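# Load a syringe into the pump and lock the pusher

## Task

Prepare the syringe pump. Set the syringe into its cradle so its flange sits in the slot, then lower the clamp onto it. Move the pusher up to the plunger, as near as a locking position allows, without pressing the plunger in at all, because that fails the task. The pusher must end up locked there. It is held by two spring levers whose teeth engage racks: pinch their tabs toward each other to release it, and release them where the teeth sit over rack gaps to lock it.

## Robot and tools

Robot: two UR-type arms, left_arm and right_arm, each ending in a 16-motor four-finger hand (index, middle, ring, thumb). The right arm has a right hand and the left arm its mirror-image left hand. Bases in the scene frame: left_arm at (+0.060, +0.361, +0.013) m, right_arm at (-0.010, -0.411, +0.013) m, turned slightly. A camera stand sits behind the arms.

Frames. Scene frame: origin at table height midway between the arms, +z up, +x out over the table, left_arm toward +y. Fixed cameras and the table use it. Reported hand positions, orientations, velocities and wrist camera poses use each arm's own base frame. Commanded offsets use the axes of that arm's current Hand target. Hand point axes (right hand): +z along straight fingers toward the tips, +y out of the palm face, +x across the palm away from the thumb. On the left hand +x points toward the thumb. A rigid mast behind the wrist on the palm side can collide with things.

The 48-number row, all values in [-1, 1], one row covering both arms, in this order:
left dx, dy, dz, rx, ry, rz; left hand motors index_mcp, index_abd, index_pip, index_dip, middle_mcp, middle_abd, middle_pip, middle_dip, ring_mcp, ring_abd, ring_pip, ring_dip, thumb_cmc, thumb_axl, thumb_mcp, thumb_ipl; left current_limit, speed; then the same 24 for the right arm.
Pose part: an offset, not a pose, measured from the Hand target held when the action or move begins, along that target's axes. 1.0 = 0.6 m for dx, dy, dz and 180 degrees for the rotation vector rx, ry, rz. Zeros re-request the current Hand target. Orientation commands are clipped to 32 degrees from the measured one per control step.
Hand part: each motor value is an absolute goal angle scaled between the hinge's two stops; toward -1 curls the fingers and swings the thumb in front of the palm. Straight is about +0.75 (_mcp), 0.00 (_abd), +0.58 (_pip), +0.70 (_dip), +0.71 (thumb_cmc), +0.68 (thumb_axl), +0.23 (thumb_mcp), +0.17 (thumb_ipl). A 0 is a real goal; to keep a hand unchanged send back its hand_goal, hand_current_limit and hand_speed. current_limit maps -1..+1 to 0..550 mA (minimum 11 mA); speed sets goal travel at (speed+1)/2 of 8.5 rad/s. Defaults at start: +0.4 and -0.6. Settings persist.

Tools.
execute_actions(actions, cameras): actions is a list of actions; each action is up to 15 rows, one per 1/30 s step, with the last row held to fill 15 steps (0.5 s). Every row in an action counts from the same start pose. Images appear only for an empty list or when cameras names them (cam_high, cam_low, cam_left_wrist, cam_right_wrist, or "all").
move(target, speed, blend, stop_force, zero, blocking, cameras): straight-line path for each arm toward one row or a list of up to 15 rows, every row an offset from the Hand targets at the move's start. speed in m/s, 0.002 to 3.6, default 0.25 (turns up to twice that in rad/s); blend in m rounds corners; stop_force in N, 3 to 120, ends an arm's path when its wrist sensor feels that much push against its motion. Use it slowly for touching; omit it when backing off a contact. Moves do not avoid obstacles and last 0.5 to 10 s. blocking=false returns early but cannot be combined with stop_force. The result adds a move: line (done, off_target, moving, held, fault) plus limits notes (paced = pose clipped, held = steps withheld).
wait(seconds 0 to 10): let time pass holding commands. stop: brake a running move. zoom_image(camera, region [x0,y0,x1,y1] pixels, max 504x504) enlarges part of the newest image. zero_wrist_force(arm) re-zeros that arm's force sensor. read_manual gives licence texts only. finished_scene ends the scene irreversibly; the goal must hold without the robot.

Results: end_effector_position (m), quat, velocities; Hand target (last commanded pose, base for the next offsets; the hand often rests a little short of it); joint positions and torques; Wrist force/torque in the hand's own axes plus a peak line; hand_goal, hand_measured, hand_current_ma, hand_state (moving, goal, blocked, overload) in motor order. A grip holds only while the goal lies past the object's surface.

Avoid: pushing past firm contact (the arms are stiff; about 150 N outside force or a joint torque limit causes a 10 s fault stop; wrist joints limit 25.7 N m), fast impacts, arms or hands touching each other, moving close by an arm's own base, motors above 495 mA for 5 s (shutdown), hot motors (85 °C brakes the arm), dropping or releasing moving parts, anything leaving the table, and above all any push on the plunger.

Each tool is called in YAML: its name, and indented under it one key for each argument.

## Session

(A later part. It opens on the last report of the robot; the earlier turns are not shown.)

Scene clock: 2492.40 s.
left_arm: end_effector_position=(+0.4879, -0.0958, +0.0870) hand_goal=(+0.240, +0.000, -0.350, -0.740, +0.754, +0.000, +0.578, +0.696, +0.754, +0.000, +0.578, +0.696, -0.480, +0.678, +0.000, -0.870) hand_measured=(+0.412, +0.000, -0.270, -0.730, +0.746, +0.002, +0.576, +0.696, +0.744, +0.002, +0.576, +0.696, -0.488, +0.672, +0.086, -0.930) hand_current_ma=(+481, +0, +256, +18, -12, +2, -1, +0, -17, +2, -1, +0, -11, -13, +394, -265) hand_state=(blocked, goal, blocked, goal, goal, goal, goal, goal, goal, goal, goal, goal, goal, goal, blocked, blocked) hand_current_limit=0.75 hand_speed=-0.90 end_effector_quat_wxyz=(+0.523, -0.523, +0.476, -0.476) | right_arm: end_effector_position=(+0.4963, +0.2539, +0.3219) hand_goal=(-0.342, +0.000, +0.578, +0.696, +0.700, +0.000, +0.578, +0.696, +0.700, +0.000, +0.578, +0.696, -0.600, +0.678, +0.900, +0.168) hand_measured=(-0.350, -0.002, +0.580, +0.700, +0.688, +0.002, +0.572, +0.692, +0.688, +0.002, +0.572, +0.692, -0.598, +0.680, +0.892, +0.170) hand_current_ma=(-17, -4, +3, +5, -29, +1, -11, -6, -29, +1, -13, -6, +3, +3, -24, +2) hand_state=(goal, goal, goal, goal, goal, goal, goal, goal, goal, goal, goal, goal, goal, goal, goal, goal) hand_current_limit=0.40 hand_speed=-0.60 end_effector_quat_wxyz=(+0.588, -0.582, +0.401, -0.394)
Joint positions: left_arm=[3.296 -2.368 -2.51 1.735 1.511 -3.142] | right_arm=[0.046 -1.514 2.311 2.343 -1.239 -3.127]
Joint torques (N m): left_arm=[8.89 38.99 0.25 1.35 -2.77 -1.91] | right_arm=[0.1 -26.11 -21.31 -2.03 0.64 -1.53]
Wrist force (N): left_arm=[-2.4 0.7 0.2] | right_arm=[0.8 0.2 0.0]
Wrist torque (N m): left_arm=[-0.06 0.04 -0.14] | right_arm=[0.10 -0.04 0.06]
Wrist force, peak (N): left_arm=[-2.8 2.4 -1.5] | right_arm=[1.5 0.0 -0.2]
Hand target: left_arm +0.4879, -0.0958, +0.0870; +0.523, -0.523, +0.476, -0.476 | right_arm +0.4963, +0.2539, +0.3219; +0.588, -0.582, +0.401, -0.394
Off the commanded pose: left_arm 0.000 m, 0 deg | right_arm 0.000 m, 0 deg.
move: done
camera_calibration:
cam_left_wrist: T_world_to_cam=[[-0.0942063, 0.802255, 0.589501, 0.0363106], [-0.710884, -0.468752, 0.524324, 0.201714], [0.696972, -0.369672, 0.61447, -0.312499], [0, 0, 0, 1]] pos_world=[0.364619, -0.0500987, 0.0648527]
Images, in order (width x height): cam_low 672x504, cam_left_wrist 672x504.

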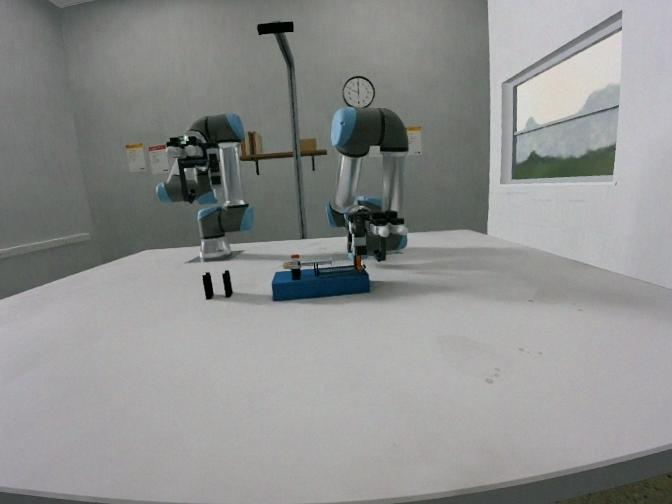

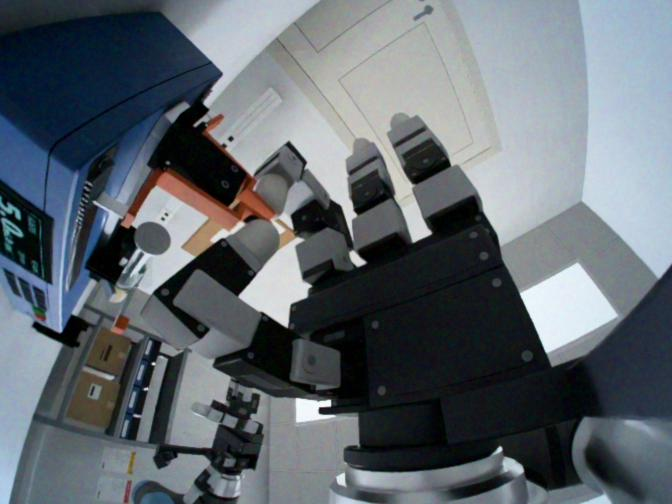

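move:
  target: [0.0249,0,-0.00235,0,0,0,0.24,0,-0.35,-0.74,0.754,0,0.577,0.696,0.754,0,0.577,0.696,-0.48,0.678,0.00,-0.87,0.75,-0.9,0,0,0,0,0,0,-0.342,0,0.577,0.696,0.7,0,0.577,0.696,0.7,0,0.577,0.696,-0.6,0.678,0.9,0.168,0.4,-0.6]
  speed: 0.012
  stop_force: 6
  cameras: ["cam_left_wrist", "cam_low"]

zoom_image:
  camera: "cam_low"
  region: [310, 230, 380, 290]

zoom_image:
  camera: "cam_left_wrist"
  region: [60, 100, 280, 280]

zoom_image:
  camera: "cam_left_wrist"
  region: [220, 160, 320, 260]

Scene clock: 2499.50 s.
left_arm: end_effector_position=(+0.4879, -0.1108, +0.0870) hand_goal=(+0.240, +0.000, -0.350, -0.740, +0.754, +0.000, +0.578, +0.696, +0.754, +0.000, +0.578, +0.696, -0.480, +0.678, +0.000, -0.870) hand_measured=(+0.426, +0.000, -0.266, -0.732, +0.746, +0.002, +0.576, +0.696, +0.744, +0.002, +0.576, +0.696, -0.488, +0.672, +0.072, -0.914) hand_current_ma=(+481, +0, +273, +13, -12, +2, -1, +0, -17, +2, -1, +0, -12, -13, +316, -176) hand_state=(blocked, goal, blocked, goal, goal, goal, goal, goal, goal, goal, goal, goal, goal, goal, blocked, blocked) hand_current_limit=0.75 hand_speed=-0.90 end_effector_quat_wxyz=(+0.523, -0.523, +0.476, -0.476) | right_arm: end_effector_position=(+0.4963, +0.2539, +0.3219) hand_goal=(-0.342, +0.000, +0.578, +0.696, +0.700, +0.000, +0.578, +0.696, +0.700, +0.000, +0.578, +0.696, -0.600, +0.678, +0.900, +0.168) hand_measured=(-0.350, -0.002, +0.580, +0.700, +0.688, +0.002, +0.572, +0.692, +0.688, +0.002, +0.572, +0.692, -0.598, +0.680, +0.892, +0.170) hand_current_ma=(-17, -4, +3, +5, -29, +1, -11, -6, -29, +1, -13, -6, +3, +3, -24, +2) hand_state=(goal, goal, goal, goal, goal, goal, goal, goal, goal, goal, goal, goal, goal, goal, goal, goal) hand_current_limit=0.40 hand_speed=-0.60 end_effector_quat_wxyz=(+0.588, -0.582, +0.401, -0.394)
Joint positions: left_arm=[3.235 -2.364 -2.494 1.716 1.572 -3.142] | right_arm=[0.046 -1.514 2.311 2.343 -1.239 -3.127]
Joint torques (N m): left_arm=[10.07 30.95 -13.53 4.55 -2.67 -1.73] | right_arm=[0.4 -25.81 -21.73 -2.18 0.76 -1.5]
Wrist force (N): left_arm=[-1.9 1.5 3.4] | right_arm=[0.8 0.0 -0.1]
Wrist torque (N m): left_arm=[-0.10 0.01 -0.17] | right_arm=[0.07 -0.03 0.05]
Wrist force, peak (N): left_arm=[-3.0 1.8 3.6] | right_arm=[1.4 0.4 0.2]
Hand target: left_arm +0.4879, -0.1108, +0.0870; +0.523, -0.523, +0.476, -0.476 | right_arm +0.4963, +0.2539, +0.3219; +0.588, -0.582, +0.401, -0.394
Off the commanded pose: left_arm 0.000 m, 0 deg | right_arm 0.000 m, 0 deg.
move: done
camera_calibration:
cam_left_wrist: T_world_to_cam=[[-0.0942001, 0.80226, 0.589496, 0.0483427], [-0.710885, -0.468745, 0.524329, 0.194683], [0.696972, -0.369672, 0.61447, -0.318044], [0, 0, 0, 1]] pos_world=[0.364619, -0.0650986, 0.0648527]
Images, in order (width x height): cam_low 672x504, cam_left_wrist 672x504.

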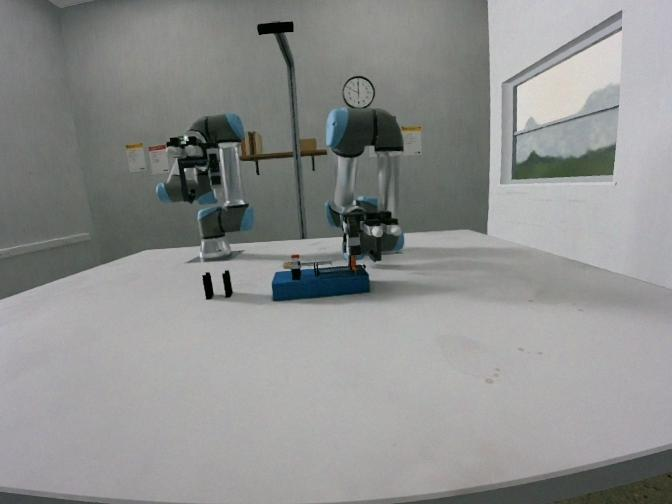

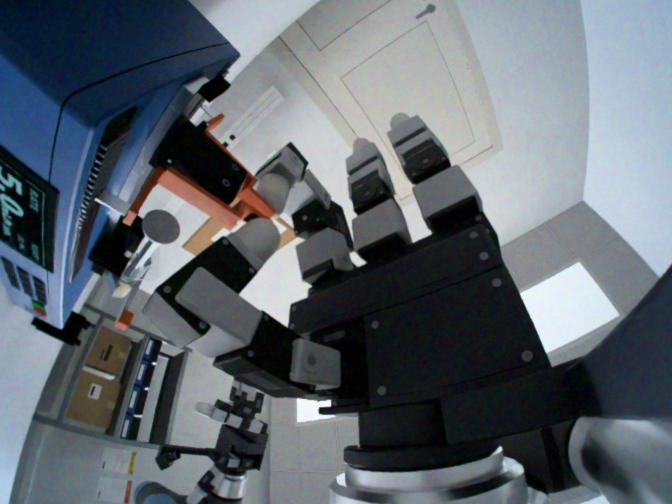

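Scaled by 7.200 from the camera's 672x504 image, which has a finer 960x720 frame.

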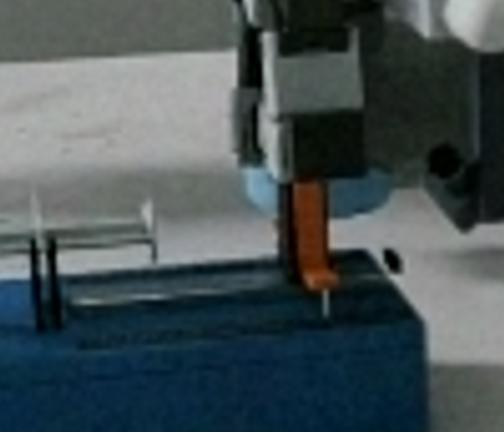

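Scaled by 2.291 from the camera's 672x504 image, which has a finer 960x720 frame.

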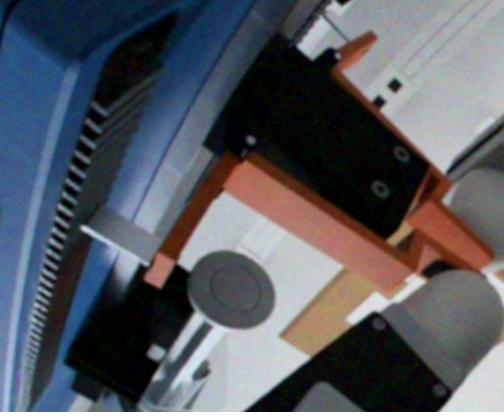

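Scaled by 5.040 from the camera's 672x504 image, which has a finer 960x720 frame.

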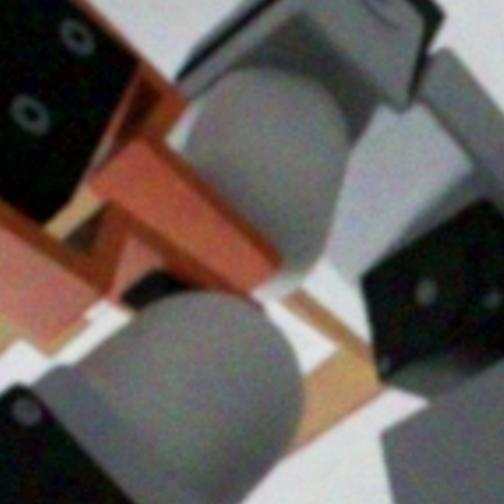

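move:
  target: [0.0333,0,0.0010,0,0,0,0.24,0,-0.35,-0.74,0.754,0,0.577,0.696,0.754,0,0.577,0.696,-0.48,0.678,0.00,-0.87,0.75,-0.9,0,0,0,0,0,0,-0.342,0,0.577,0.696,0.7,0,0.577,0.696,0.7,0,0.577,0.696,-0.6,0.678,0.9,0.168,0.4,-0.6]
  speed: 0.012
  stop_force: 6
  cameras: ["cam_left_wrist", "cam_low"]

zoom_image:
  camera: "cam_low"
  region: [310, 230, 380, 290]

zoom_image:
  camera: "cam_left_wrist"
  region: [60, 100, 280, 280]

zoom_image:
  camera: "cam_left_wrist"
  region: [220, 160, 320, 260]

Scene clock: 2509.67 s.
left_arm: end_effector_position=(+0.4904, -0.1306, +0.0870) hand_goal=(+0.240, +0.000, -0.350, -0.740, +0.754, +0.000, +0.578, +0.696, +0.754, +0.000, +0.578, +0.696, -0.480, +0.678, +0.000, -0.870) hand_measured=(+0.428, +0.000, -0.266, -0.732, +0.746, +0.002, +0.576, +0.696, +0.744, +0.002, +0.576, +0.696, -0.488, +0.672, +0.072, -0.914) hand_current_ma=(+481, +0, +274, +12, -12, +2, -1, +0, -17, +2, -1, +0, -12, -13, +309, -172) hand_state=(blocked, goal, blocked, goal, goal, goal, goal, goal, goal, goal, goal, goal, goal, goal, blocked, blocked) hand_current_limit=0.75 hand_speed=-0.90 end_effector_quat_wxyz=(+0.523, -0.523, +0.476, -0.476) | right_arm: end_effector_position=(+0.4963, +0.2539, +0.3219) hand_goal=(-0.342, +0.000, +0.578, +0.696, +0.700, +0.000, +0.578, +0.696, +0.700, +0.000, +0.578, +0.696, -0.600, +0.678, +0.900, +0.168) hand_measured=(-0.350, -0.002, +0.580, +0.700, +0.688, +0.002, +0.572, +0.692, +0.688, +0.002, +0.572, +0.692, -0.598, +0.680, +0.892, +0.170) hand_current_ma=(-17, -4, +3, +5, -29, +1, -11, -6, -29, +1, -13, -6, +3, +3, -24, +2) hand_state=(goal, goal, goal, goal, goal, goal, goal, goal, goal, goal, goal, goal, goal, goal, goal, goal) hand_current_limit=0.40 hand_speed=-0.60 end_effector_quat_wxyz=(+0.588, -0.582, +0.401, -0.394)
Joint positions: left_arm=[3.156 -2.358 -2.465 1.681 1.651 -3.142] | right_arm=[0.046 -1.514 2.311 2.343 -1.239 -3.127]
Joint torques (N m): left_arm=[11.27 32.9 -7.66 4.14 -2.18 -1.61] | right_arm=[0.78 -25.89 -20.55 -2.18 0.66 -1.57]
Wrist force (N): left_arm=[-1.6 1.2 -5.3] | right_arm=[1.1 0.1 0.0]
Wrist torque (N m): left_arm=[-0.01 0.14 -0.10] | right_arm=[0.07 -0.07 0.07]
Wrist force, peak (N): left_arm=[-2.1 1.4 -6.4] | right_arm=[1.4 0.2 0.1]
Hand target: left_arm +0.4904, -0.1306, +0.0870; +0.523, -0.523, +0.476, -0.476 | right_arm +0.4963, +0.2539, +0.3219; +0.588, -0.582, +0.401, -0.394
Off the commanded pose: left_arm 0.000 m, 0 deg | right_arm 0.000 m, 0 deg.
move: done
camera_calibration:
cam_left_wrist: T_world_to_cam=[[-0.0942001, 0.80226, 0.589496, 0.0644629], [-0.710885, -0.468745, 0.524329, 0.187179], [0.696972, -0.369672, 0.61447, -0.327106], [0, 0, 0, 1]] pos_world=[0.367119, -0.0848986, 0.0648527]
Images, in order (width x height): cam_low 672x504, cam_left_wrist 672x504.

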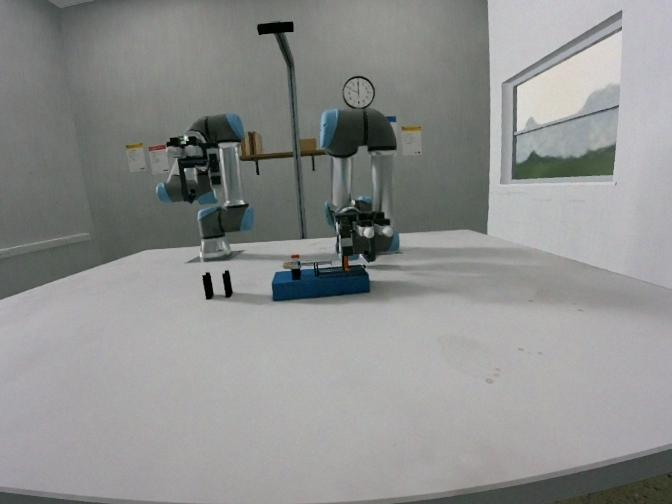

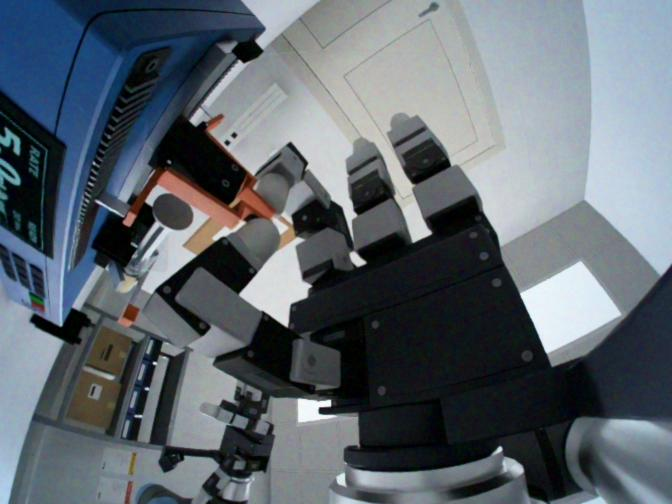

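Scaled by 7.200 from the camera's 672x504 image, which has a finer 960x720 frame.

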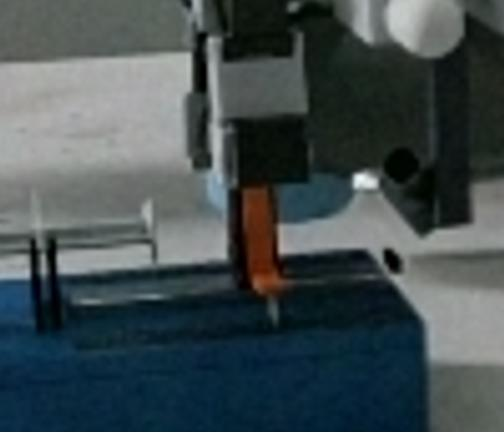

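Scaled by 2.291 from the camera's 672x504 image, which has a finer 960x720 frame.

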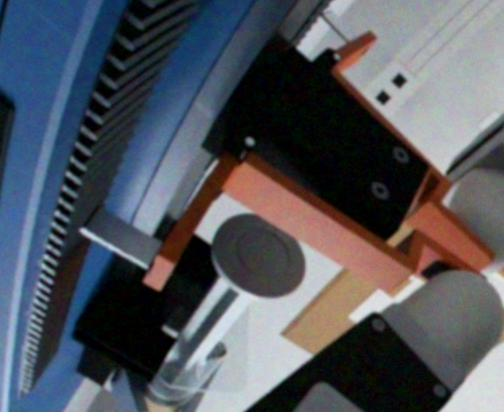

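Scaled by 5.040 from the camera's 672x504 image, which has a finer 960x720 frame.

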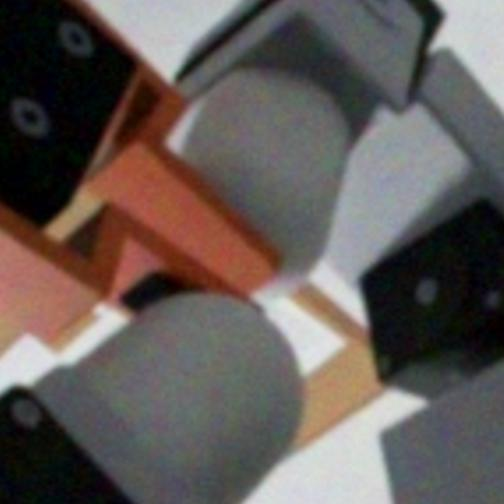

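move:
  target: [0.025,0,-0.0015,0,0,0,0.24,0,-0.35,-0.74,0.754,0,0.577,0.696,0.754,0,0.577,0.696,-0.48,0.678,0.00,-0.87,0.75,-0.9,0,0,0,0,0,0,-0.342,0,0.577,0.696,0.7,0,0.577,0.696,0.7,0,0.577,0.696,-0.6,0.678,0.9,0.168,0.4,-0.6]
  speed: 0.01
  stop_force: 6
  cameras: ["cam_left_wrist", "cam_low"]

zoom_image:
  camera: "cam_low"
  region: [320, 240, 360, 280]

zoom_image:
  camera: "cam_left_wrist"
  region: [60, 100, 280, 280]

Scene clock: 2517.20 s.
left_arm: end_effector_position=(+0.4909, -0.1457, +0.0870) hand_goal=(+0.240, +0.000, -0.350, -0.740, +0.754, +0.000, +0.578, +0.696, +0.754, +0.000, +0.578, +0.696, -0.480, +0.678, +0.000, -0.870) hand_measured=(+0.430, +0.000, -0.266, -0.732, +0.746, +0.002, +0.576, +0.696, +0.744, +0.002, +0.576, +0.696, -0.488, +0.672, +0.068, -0.910) hand_current_ma=(+481, +0, +275, +12, -12, +2, -1, +0, -17, +2, -1, +0, -12, -13, +296, -156) hand_state=(blocked, goal, blocked, goal, goal, goal, goal, goal, goal, goal, goal, goal, goal, goal, blocked, blocked) hand_current_limit=0.75 hand_speed=-0.90 end_effector_quat_wxyz=(+0.523, -0.523, +0.476, -0.476) | right_arm: end_effector_position=(+0.4963, +0.2539, +0.3219) hand_goal=(-0.342, +0.000, +0.578, +0.696, +0.700, +0.000, +0.578, +0.696, +0.700, +0.000, +0.578, +0.696, -0.600, +0.678, +0.900, +0.168) hand_measured=(-0.350, -0.002, +0.580, +0.700, +0.688, +0.002, +0.572, +0.692, +0.688, +0.002, +0.572, +0.692, -0.598, +0.680, +0.892, +0.170) hand_current_ma=(-17, -4, +3, +5, -29, +1, -11, -6, -29, +1, -13, -6, +3, +3, -24, +2) hand_state=(goal, goal, goal, goal, goal, goal, goal, goal, goal, goal, goal, goal, goal, goal, goal, goal) hand_current_limit=0.40 hand_speed=-0.60 end_effector_quat_wxyz=(+0.588, -0.582, +0.401, -0.394)
Joint positions: left_arm=[3.098 -2.355 -2.444 1.657 1.708 -3.142] | right_arm=[0.046 -1.514 2.311 2.343 -1.239 -3.127]
Joint torques (N m): left_arm=[9.12 35.26 -11.48 4.44 -3 -2.38] | right_arm=[1.66 -26.13 -20.69 -2.31 0.64 -1.51]
Wrist force (N): left_arm=[-2.0 0.9 4.1] | right_arm=[1.1 0.1 0.2]
Wrist torque (N m): left_arm=[-0.13 -0.04 -0.10] | right_arm=[0.07 -0.07 0.07]
Wrist force, peak (N): left_arm=[-2.0 1.8 -5.8] | right_arm=[1.6 0.1 0.0]
Hand target: left_arm +0.4909, -0.1456, +0.0870; +0.523, -0.523, +0.476, -0.476 | right_arm +0.4963, +0.2539, +0.3219; +0.588, -0.582, +0.401, -0.394
Off the commanded pose: left_arm 0.000 m, 0 deg | right_arm 0.000 m, 0 deg.
move: done
camera_calibration:
cam_left_wrist: T_world_to_cam=[[-0.0942001, 0.80226, 0.589496, 0.0765439], [-0.710885, -0.468745, 0.524329, 0.180503], [0.696972, -0.369672, 0.61447, -0.333], [0, 0, 0, 1]] pos_world=[0.367619, -0.0998986, 0.0648527]
Images, in order (width x height): cam_low 672x504, cam_left_wrist 672x504.

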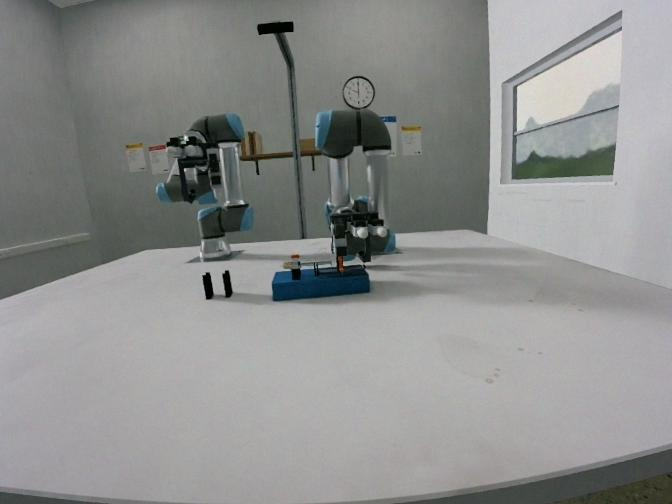

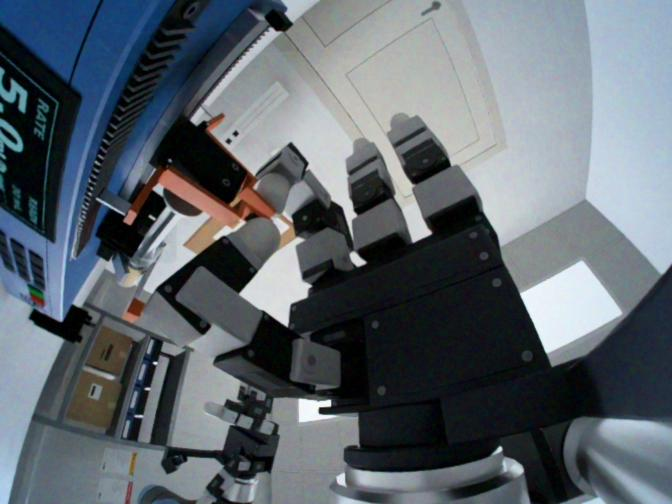

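Scaled by 12.600 from the camera's 672x504 image, which has a finer 960x720 frame.

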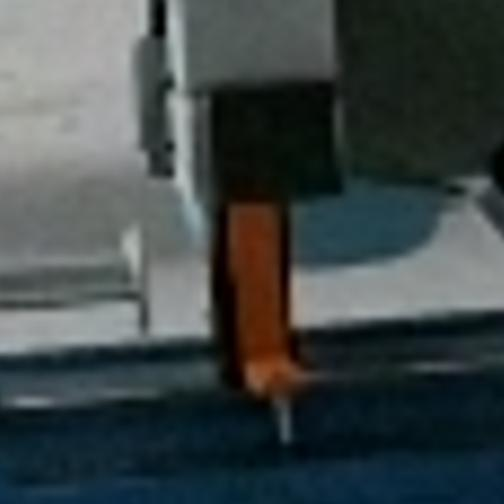

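Scaled by 2.291 from the camera's 672x504 image, which has a finer 960x720 frame.

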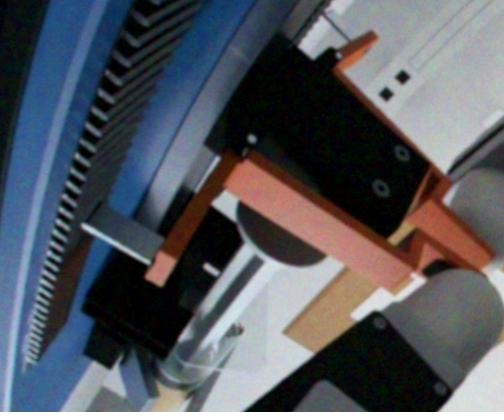

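move:
  target: [0.0125,0,0.0004,0,0,0,0.24,0,-0.35,-0.74,0.754,0,0.577,0.696,0.754,0,0.577,0.696,-0.48,0.678,0.00,-0.87,0.75,-0.9,0,0,0,0,0,0,-0.342,0,0.577,0.696,0.7,0,0.577,0.696,0.7,0,0.577,0.696,-0.6,0.678,0.9,0.168,0.4,-0.6]
  speed: 0.008
  stop_force: 5
  cameras: ["cam_left_wrist", "cam_low"]

zoom_image:
  camera: "cam_low"
  region: [322, 250, 352, 280]

zoom_image:
  camera: "cam_left_wrist"
  region: [60, 140, 220, 270]

Scene clock: 2529.33 s.
left_arm: end_effector_position=(+0.4918, -0.1531, +0.0870) hand_goal=(+0.240, +0.000, -0.350, -0.740, +0.754, +0.000, +0.578, +0.696, +0.754, +0.000, +0.578, +0.696, -0.480, +0.678, +0.000, -0.870) hand_measured=(+0.432, +0.000, -0.266, -0.732, +0.746, +0.002, +0.576, +0.696, +0.744, +0.002, +0.576, +0.696, -0.488, +0.672, +0.068, -0.910) hand_current_ma=(+481, +0, +276, +11, -12, +2, -1, +0, -17, +2, -1, +0, -12, -13, +289, -151) hand_state=(blocked, goal, blocked, goal, goal, goal, goal, goal, goal, goal, goal, goal, goal, goal, blocked, blocked) hand_current_limit=0.75 hand_speed=-0.90 end_effector_quat_wxyz=(+0.523, -0.523, +0.476, -0.476) | right_arm: end_effector_position=(+0.4963, +0.2539, +0.3219) hand_goal=(-0.342, +0.000, +0.578, +0.696, +0.700, +0.000, +0.578, +0.696, +0.700, +0.000, +0.578, +0.696, -0.600, +0.678, +0.900, +0.168) hand_measured=(-0.350, -0.002, +0.580, +0.700, +0.688, +0.002, +0.572, +0.692, +0.688, +0.002, +0.572, +0.692, -0.598, +0.680, +0.892, +0.170) hand_current_ma=(-17, -4, +3, +5, -29, +1, -11, -6, -29, +1, -13, -6, +3, +3, -24, +2) hand_state=(goal, goal, goal, goal, goal, goal, goal, goal, goal, goal, goal, goal, goal, goal, goal, goal) hand_current_limit=0.40 hand_speed=-0.60 end_effector_quat_wxyz=(+0.588, -0.582, +0.401, -0.394)
Joint positions: left_arm=[3.071 -2.354 -2.432 1.643 1.736 -3.142] | right_arm=[0.046 -1.514 2.311 2.343 -1.239 -3.127]
Joint torques (N m): left_arm=[10.77 38.85 -10.89 4.46 -2.8 -2.25] | right_arm=[1.65 -25.5 -19.81 -2.38 0.74 -1.5]
Wrist force (N): left_arm=[-2.4 0.9 0.1] | right_arm=[0.7 0.4 0.1]
Wrist torque (N m): left_arm=[-0.06 0.07 -0.11] | right_arm=[0.13 -0.02 0.06]
Wrist force, peak (N): left_arm=[-3.0 0.5 4.6] | right_arm=[1.4 0.2 0.3]
Hand target: left_arm +0.4918, -0.1531, +0.0870; +0.523, -0.523, +0.476, -0.476 | right_arm +0.4963, +0.2539, +0.3219; +0.588, -0.582, +0.401, -0.394
Off the commanded pose: left_arm 0.000 m, 0 deg | right_arm 0.000 m, 0 deg.
move: done
camera_calibration:
cam_left_wrist: T_world_to_cam=[[-0.0942001, 0.80226, 0.589496, 0.0826551], [-0.710885, -0.468745, 0.524329, 0.177699], [0.696972, -0.369672, 0.61447, -0.336469], [0, 0, 0, 1]] pos_world=[0.368619, -0.107399, 0.0648527]
Images, in order (width x height): cam_low 672x504, cam_left_wrist 672x504.

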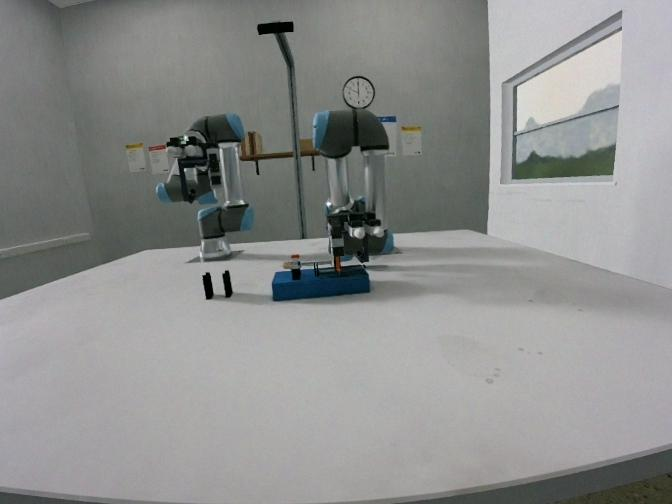

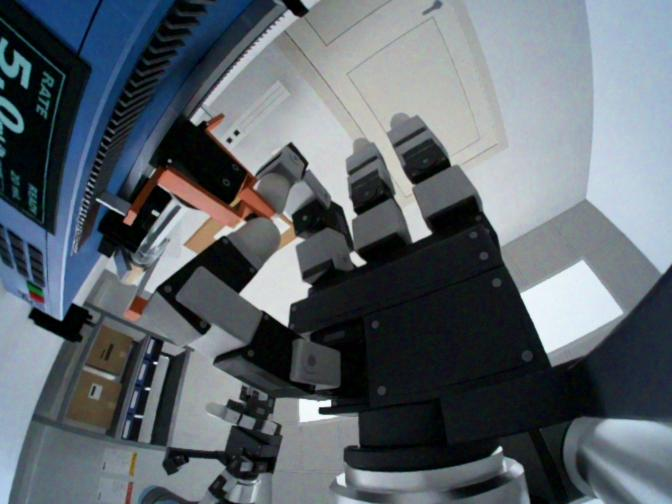

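Scaled by 16.800 from the camera's 672x504 image, which has a finer 960x720 frame.

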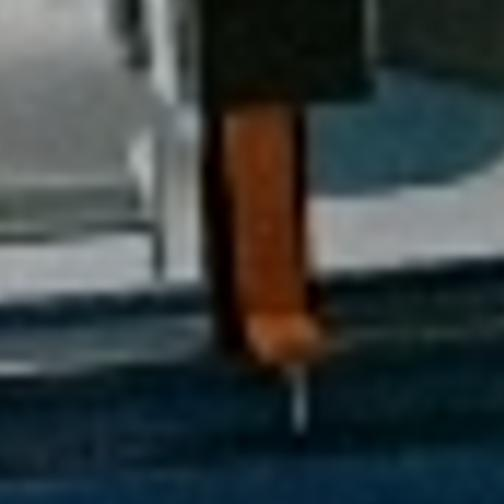

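Scaled by 3.150 from the camera's 672x504 image, which has a finer 960x720 frame.

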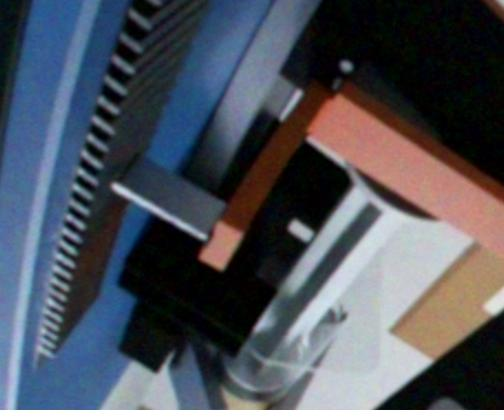

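zoom_image:
  camera: "cam_left_wrist"
  region: [65, 140, 125, 200]

zoom_image:
  camera: "cam_left_wrist"
  region: [65, 195, 125, 255]

Scaled by 8.400 from the camera's 672x504 image, which has a finer 960x720 frame.

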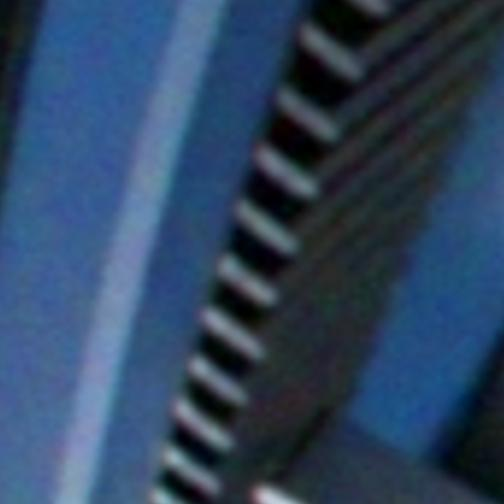

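Scaled by 8.400 from the camera's 672x504 image, which has a finer 960x720 frame.

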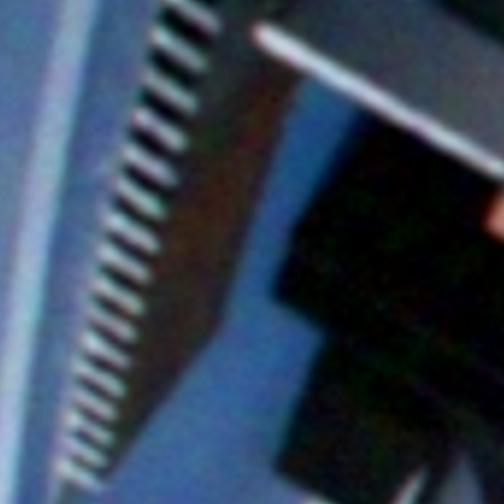

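move:
  target: [0.0058,0,0.0001,0,0,0,0.24,0,-0.35,-0.74,0.754,0,0.577,0.696,0.754,0,0.577,0.696,-0.48,0.678,0.00,-0.87,0.75,-0.9,0,0,0,0,0,0,-0.342,0,0.577,0.696,0.7,0,0.577,0.696,0.7,0,0.577,0.696,-0.6,0.678,0.9,0.168,0.4,-0.6]
  speed: 0.006
  stop_force: 4
  cameras: ["cam_left_wrist", "cam_low"]

zoom_image:
  camera: "cam_low"
  region: [322, 250, 352, 280]

zoom_image:
  camera: "cam_left_wrist"
  region: [90, 160, 220, 270]

zoom_image:
  camera: "cam_left_wrist"
  region: [75, 170, 135, 230]

Scene clock: 2547.77 s.
left_arm: end_effector_position=(+0.4922, -0.1566, +0.0870) hand_goal=(+0.240, +0.000, -0.350, -0.740, +0.754, +0.000, +0.578, +0.696, +0.754, +0.000, +0.578, +0.696, -0.480, +0.678, +0.000, -0.870) hand_measured=(+0.432, +0.000, -0.266, -0.732, +0.746, +0.002, +0.576, +0.696, +0.744, +0.002, +0.576, +0.696, -0.488, +0.672, +0.068, -0.910) hand_current_ma=(+481, +0, +276, +11, -12, +2, -1, +0, -17, +2, -1, +0, -12, -13, +289, -151) hand_state=(blocked, goal, blocked, goal, goal, goal, goal, goal, goal, goal, goal, goal, goal, goal, blocked, blocked) hand_current_limit=0.75 hand_speed=-0.90 end_effector_quat_wxyz=(+0.523, -0.523, +0.476, -0.476) | right_arm: end_effector_position=(+0.4963, +0.2539, +0.3219) hand_goal=(-0.342, +0.000, +0.578, +0.696, +0.700, +0.000, +0.578, +0.696, +0.700, +0.000, +0.578, +0.696, -0.600, +0.678, +0.900, +0.168) hand_measured=(-0.350, -0.002, +0.580, +0.700, +0.688, +0.002, +0.572, +0.692, +0.688, +0.002, +0.572, +0.692, -0.598, +0.680, +0.892, +0.170) hand_current_ma=(-17, -4, +3, +5, -29, +1, -11, -6, -29, +1, -13, -6, +3, +3, -24, +2) hand_state=(goal, goal, goal, goal, goal, goal, goal, goal, goal, goal, goal, goal, goal, goal, goal, goal) hand_current_limit=0.40 hand_speed=-0.60 end_effector_quat_wxyz=(+0.588, -0.582, +0.401, -0.394)
Joint positions: left_arm=[3.058 -2.353 -2.426 1.636 1.748 -3.142] | right_arm=[0.046 -1.514 2.311 2.343 -1.239 -3.127]
Joint torques (N m): left_arm=[11.18 41.06 -5.38 3.92 -2.76 -1.84] | right_arm=[1.76 -25.26 -19.93 -2.34 0.62 -1.59]
Wrist force (N): left_arm=[-2.8 0.8 -0.4] | right_arm=[0.9 0.1 0.0]
Wrist torque (N m): left_arm=[-0.05 0.09 -0.11] | right_arm=[0.08 -0.04 0.06]
Wrist force, peak (N): left_arm=[-3.2 1.5 -0.4] | right_arm=[1.5 0.6 0.1]
Hand target: left_arm +0.4922, -0.1566, +0.0870; +0.523, -0.523, +0.476, -0.476 | right_arm +0.4963, +0.2539, +0.3219; +0.588, -0.582, +0.401, -0.394
Off the commanded pose: left_arm 0.000 m, 0 deg | right_arm 0.000 m, 0 deg.
move: done
camera_calibration:
cam_left_wrist: T_world_to_cam=[[-0.0942001, 0.80226, 0.589496, 0.0854204], [-0.710885, -0.468745, 0.524329, 0.176389], [0.696972, -0.369672, 0.61447, -0.338005], [0, 0, 0, 1]] pos_world=[0.369019, -0.110799, 0.0648527]
Images, in order (width x height): cam_low 672x504, cam_left_wrist 672x504.

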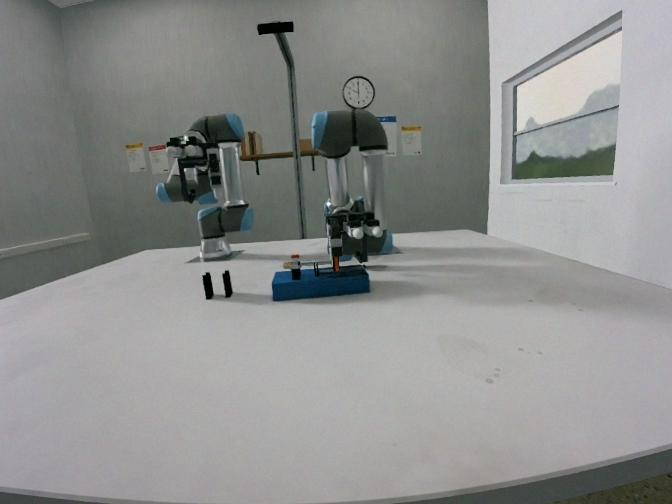

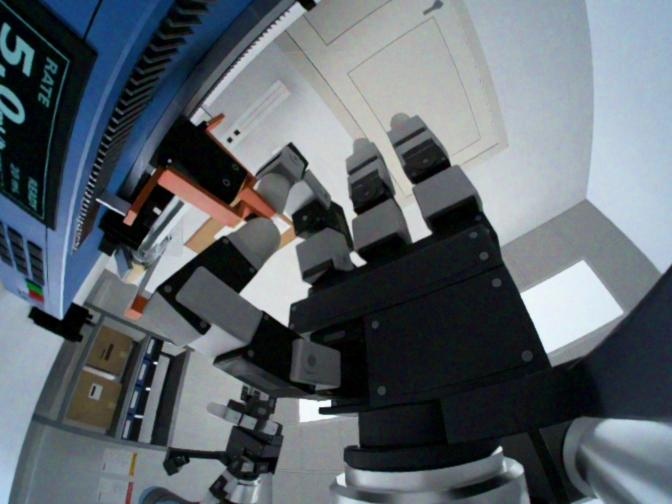

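Scaled by 16.800 from the camera's 672x504 image, which has a finer 960x720 frame.

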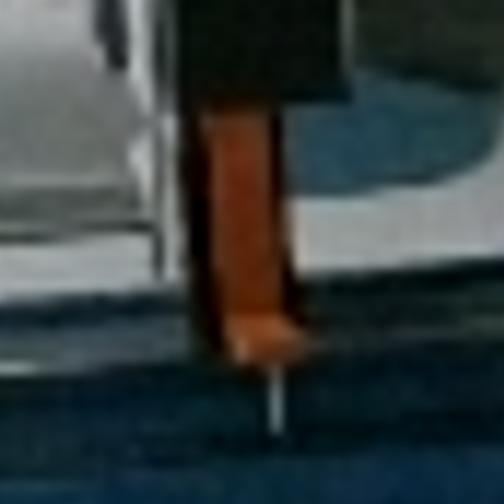

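Scaled by 3.877 from the camera's 672x504 image, which has a finer 960x720 frame.

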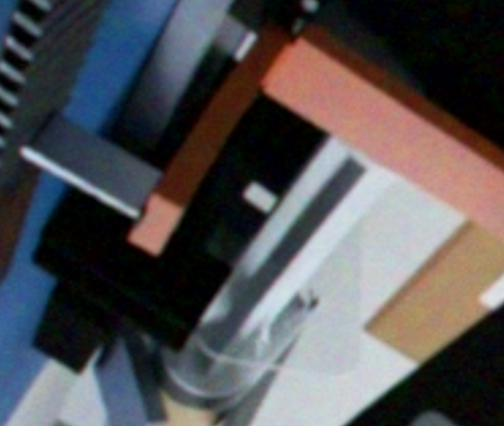

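Scaled by 8.400 from the camera's 672x504 image, which has a finer 960x720 frame.

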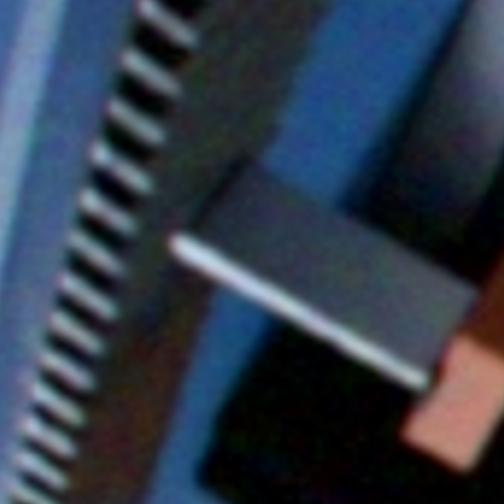

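move:
  target: [0.0025,0,0.0001,0,0,0,0.24,0,-0.35,-0.74,0.754,0,0.577,0.696,0.754,0,0.577,0.696,-0.48,0.678,0.00,-0.87,0.75,-0.9,0,0,0,0,0,0,-0.342,0,0.577,0.696,0.7,0,0.577,0.696,0.7,0,0.577,0.696,-0.6,0.678,0.9,0.168,0.4,-0.6]
  speed: 0.005
  stop_force: 4
  cameras: ["cam_left_wrist", "cam_low"]

zoom_image:
  camera: "cam_low"
  region: [324, 252, 344, 272]

zoom_image:
  camera: "cam_left_wrist"
  region: [75, 170, 135, 230]

Scene clock: 2555.97 s.
left_arm: end_effector_position=(+0.4924, -0.1581, +0.0870) hand_goal=(+0.240, +0.000, -0.350, -0.740, +0.754, +0.000, +0.578, +0.696, +0.754, +0.000, +0.578, +0.696, -0.480, +0.678, +0.000, -0.870) hand_measured=(+0.432, +0.000, -0.266, -0.732, +0.746, +0.002, +0.576, +0.696, +0.744, +0.002, +0.576, +0.696, -0.488, +0.672, +0.068, -0.910) hand_current_ma=(+481, +0, +276, +11, -12, +2, -1, +0, -17, +2, -1, +0, -12, -13, +289, -151) hand_state=(blocked, goal, blocked, goal, goal, goal, goal, goal, goal, goal, goal, goal, goal, goal, blocked, blocked) hand_current_limit=0.75 hand_speed=-0.90 end_effector_quat_wxyz=(+0.523, -0.523, +0.476, -0.476) | right_arm: end_effector_position=(+0.4963, +0.2539, +0.3219) hand_goal=(-0.342, +0.000, +0.578, +0.696, +0.700, +0.000, +0.578, +0.696, +0.700, +0.000, +0.578, +0.696, -0.600, +0.678, +0.900, +0.168) hand_measured=(-0.350, -0.002, +0.580, +0.700, +0.688, +0.002, +0.572, +0.692, +0.688, +0.002, +0.572, +0.692, -0.598, +0.680, +0.892, +0.170) hand_current_ma=(-17, -4, +3, +5, -29, +1, -11, -6, -29, +1, -13, -6, +3, +3, -24, +2) hand_state=(goal, goal, goal, goal, goal, goal, goal, goal, goal, goal, goal, goal, goal, goal, goal, goal) hand_current_limit=0.40 hand_speed=-0.60 end_effector_quat_wxyz=(+0.588, -0.582, +0.401, -0.394)
Joint positions: left_arm=[3.053 -2.353 -2.423 1.634 1.754 -3.142] | right_arm=[0.046 -1.514 2.311 2.343 -1.239 -3.127]
Joint torques (N m): left_arm=[6.12 42.23 2.18 1.94 -1.92 -2.47] | right_arm=[1.78 -24.81 -19.42 -2.49 0.68 -1.59]
Wrist force (N): left_arm=[-3.0 1.5 -1.4] | right_arm=[1.3 -0.1 0.1]
Wrist torque (N m): left_arm=[-0.06 0.13 -0.13] | right_arm=[0.05 -0.10 0.09]
Wrist force, peak (N): left_arm=[-2.8 2.0 -1.6] | right_arm=[1.5 0.1 0.2]
Hand target: left_arm +0.4924, -0.1580, +0.0870; +0.523, -0.523, +0.476, -0.476 | right_arm +0.4963, +0.2539, +0.3219; +0.588, -0.582, +0.401, -0.394
Off the commanded pose: left_arm 0.000 m, 0 deg | right_arm 0.000 m, 0 deg.
move: done
camera_calibration:
cam_left_wrist: T_world_to_cam=[[-0.0942063, 0.802255, 0.589501, 0.0866348], [-0.710884, -0.468752, 0.524324, 0.175757], [0.696972, -0.369672, 0.61447, -0.338629], [0, 0, 0, 1]] pos_world=[0.369119, -0.112299, 0.0648527]
Images, in order (width x height): cam_low 672x504, cam_left_wrist 672x504.

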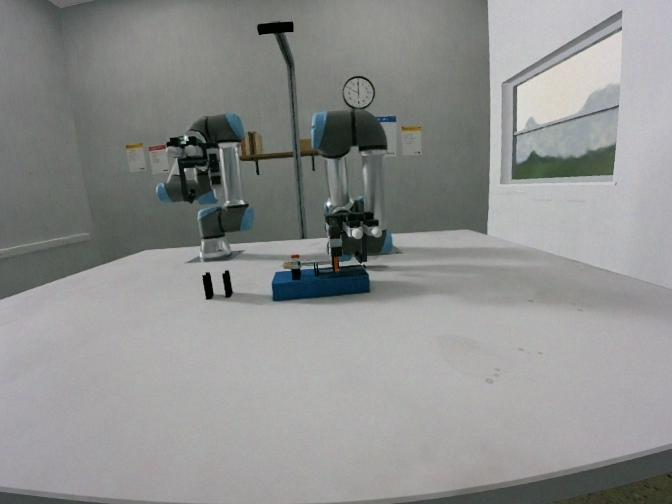

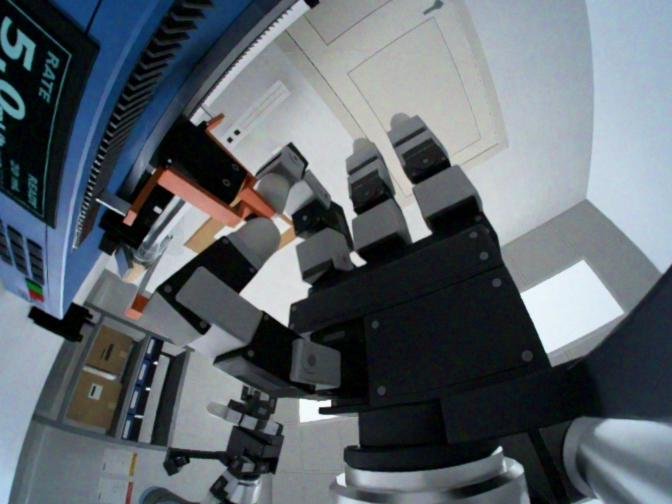

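Scaled by 25.200 from the camera's 672x504 image, which has a finer 960x720 frame.

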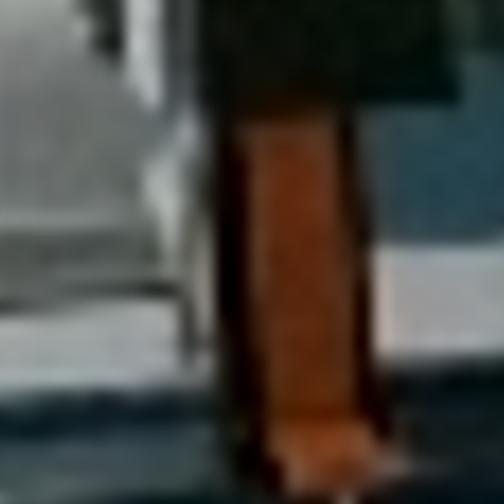

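Scaled by 8.400 from the camera's 672x504 image, which has a finer 960x720 frame.

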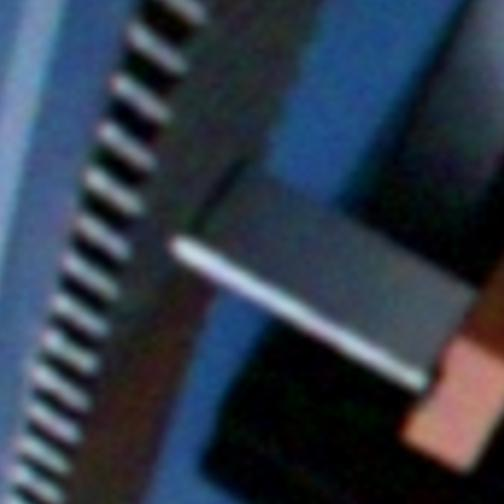

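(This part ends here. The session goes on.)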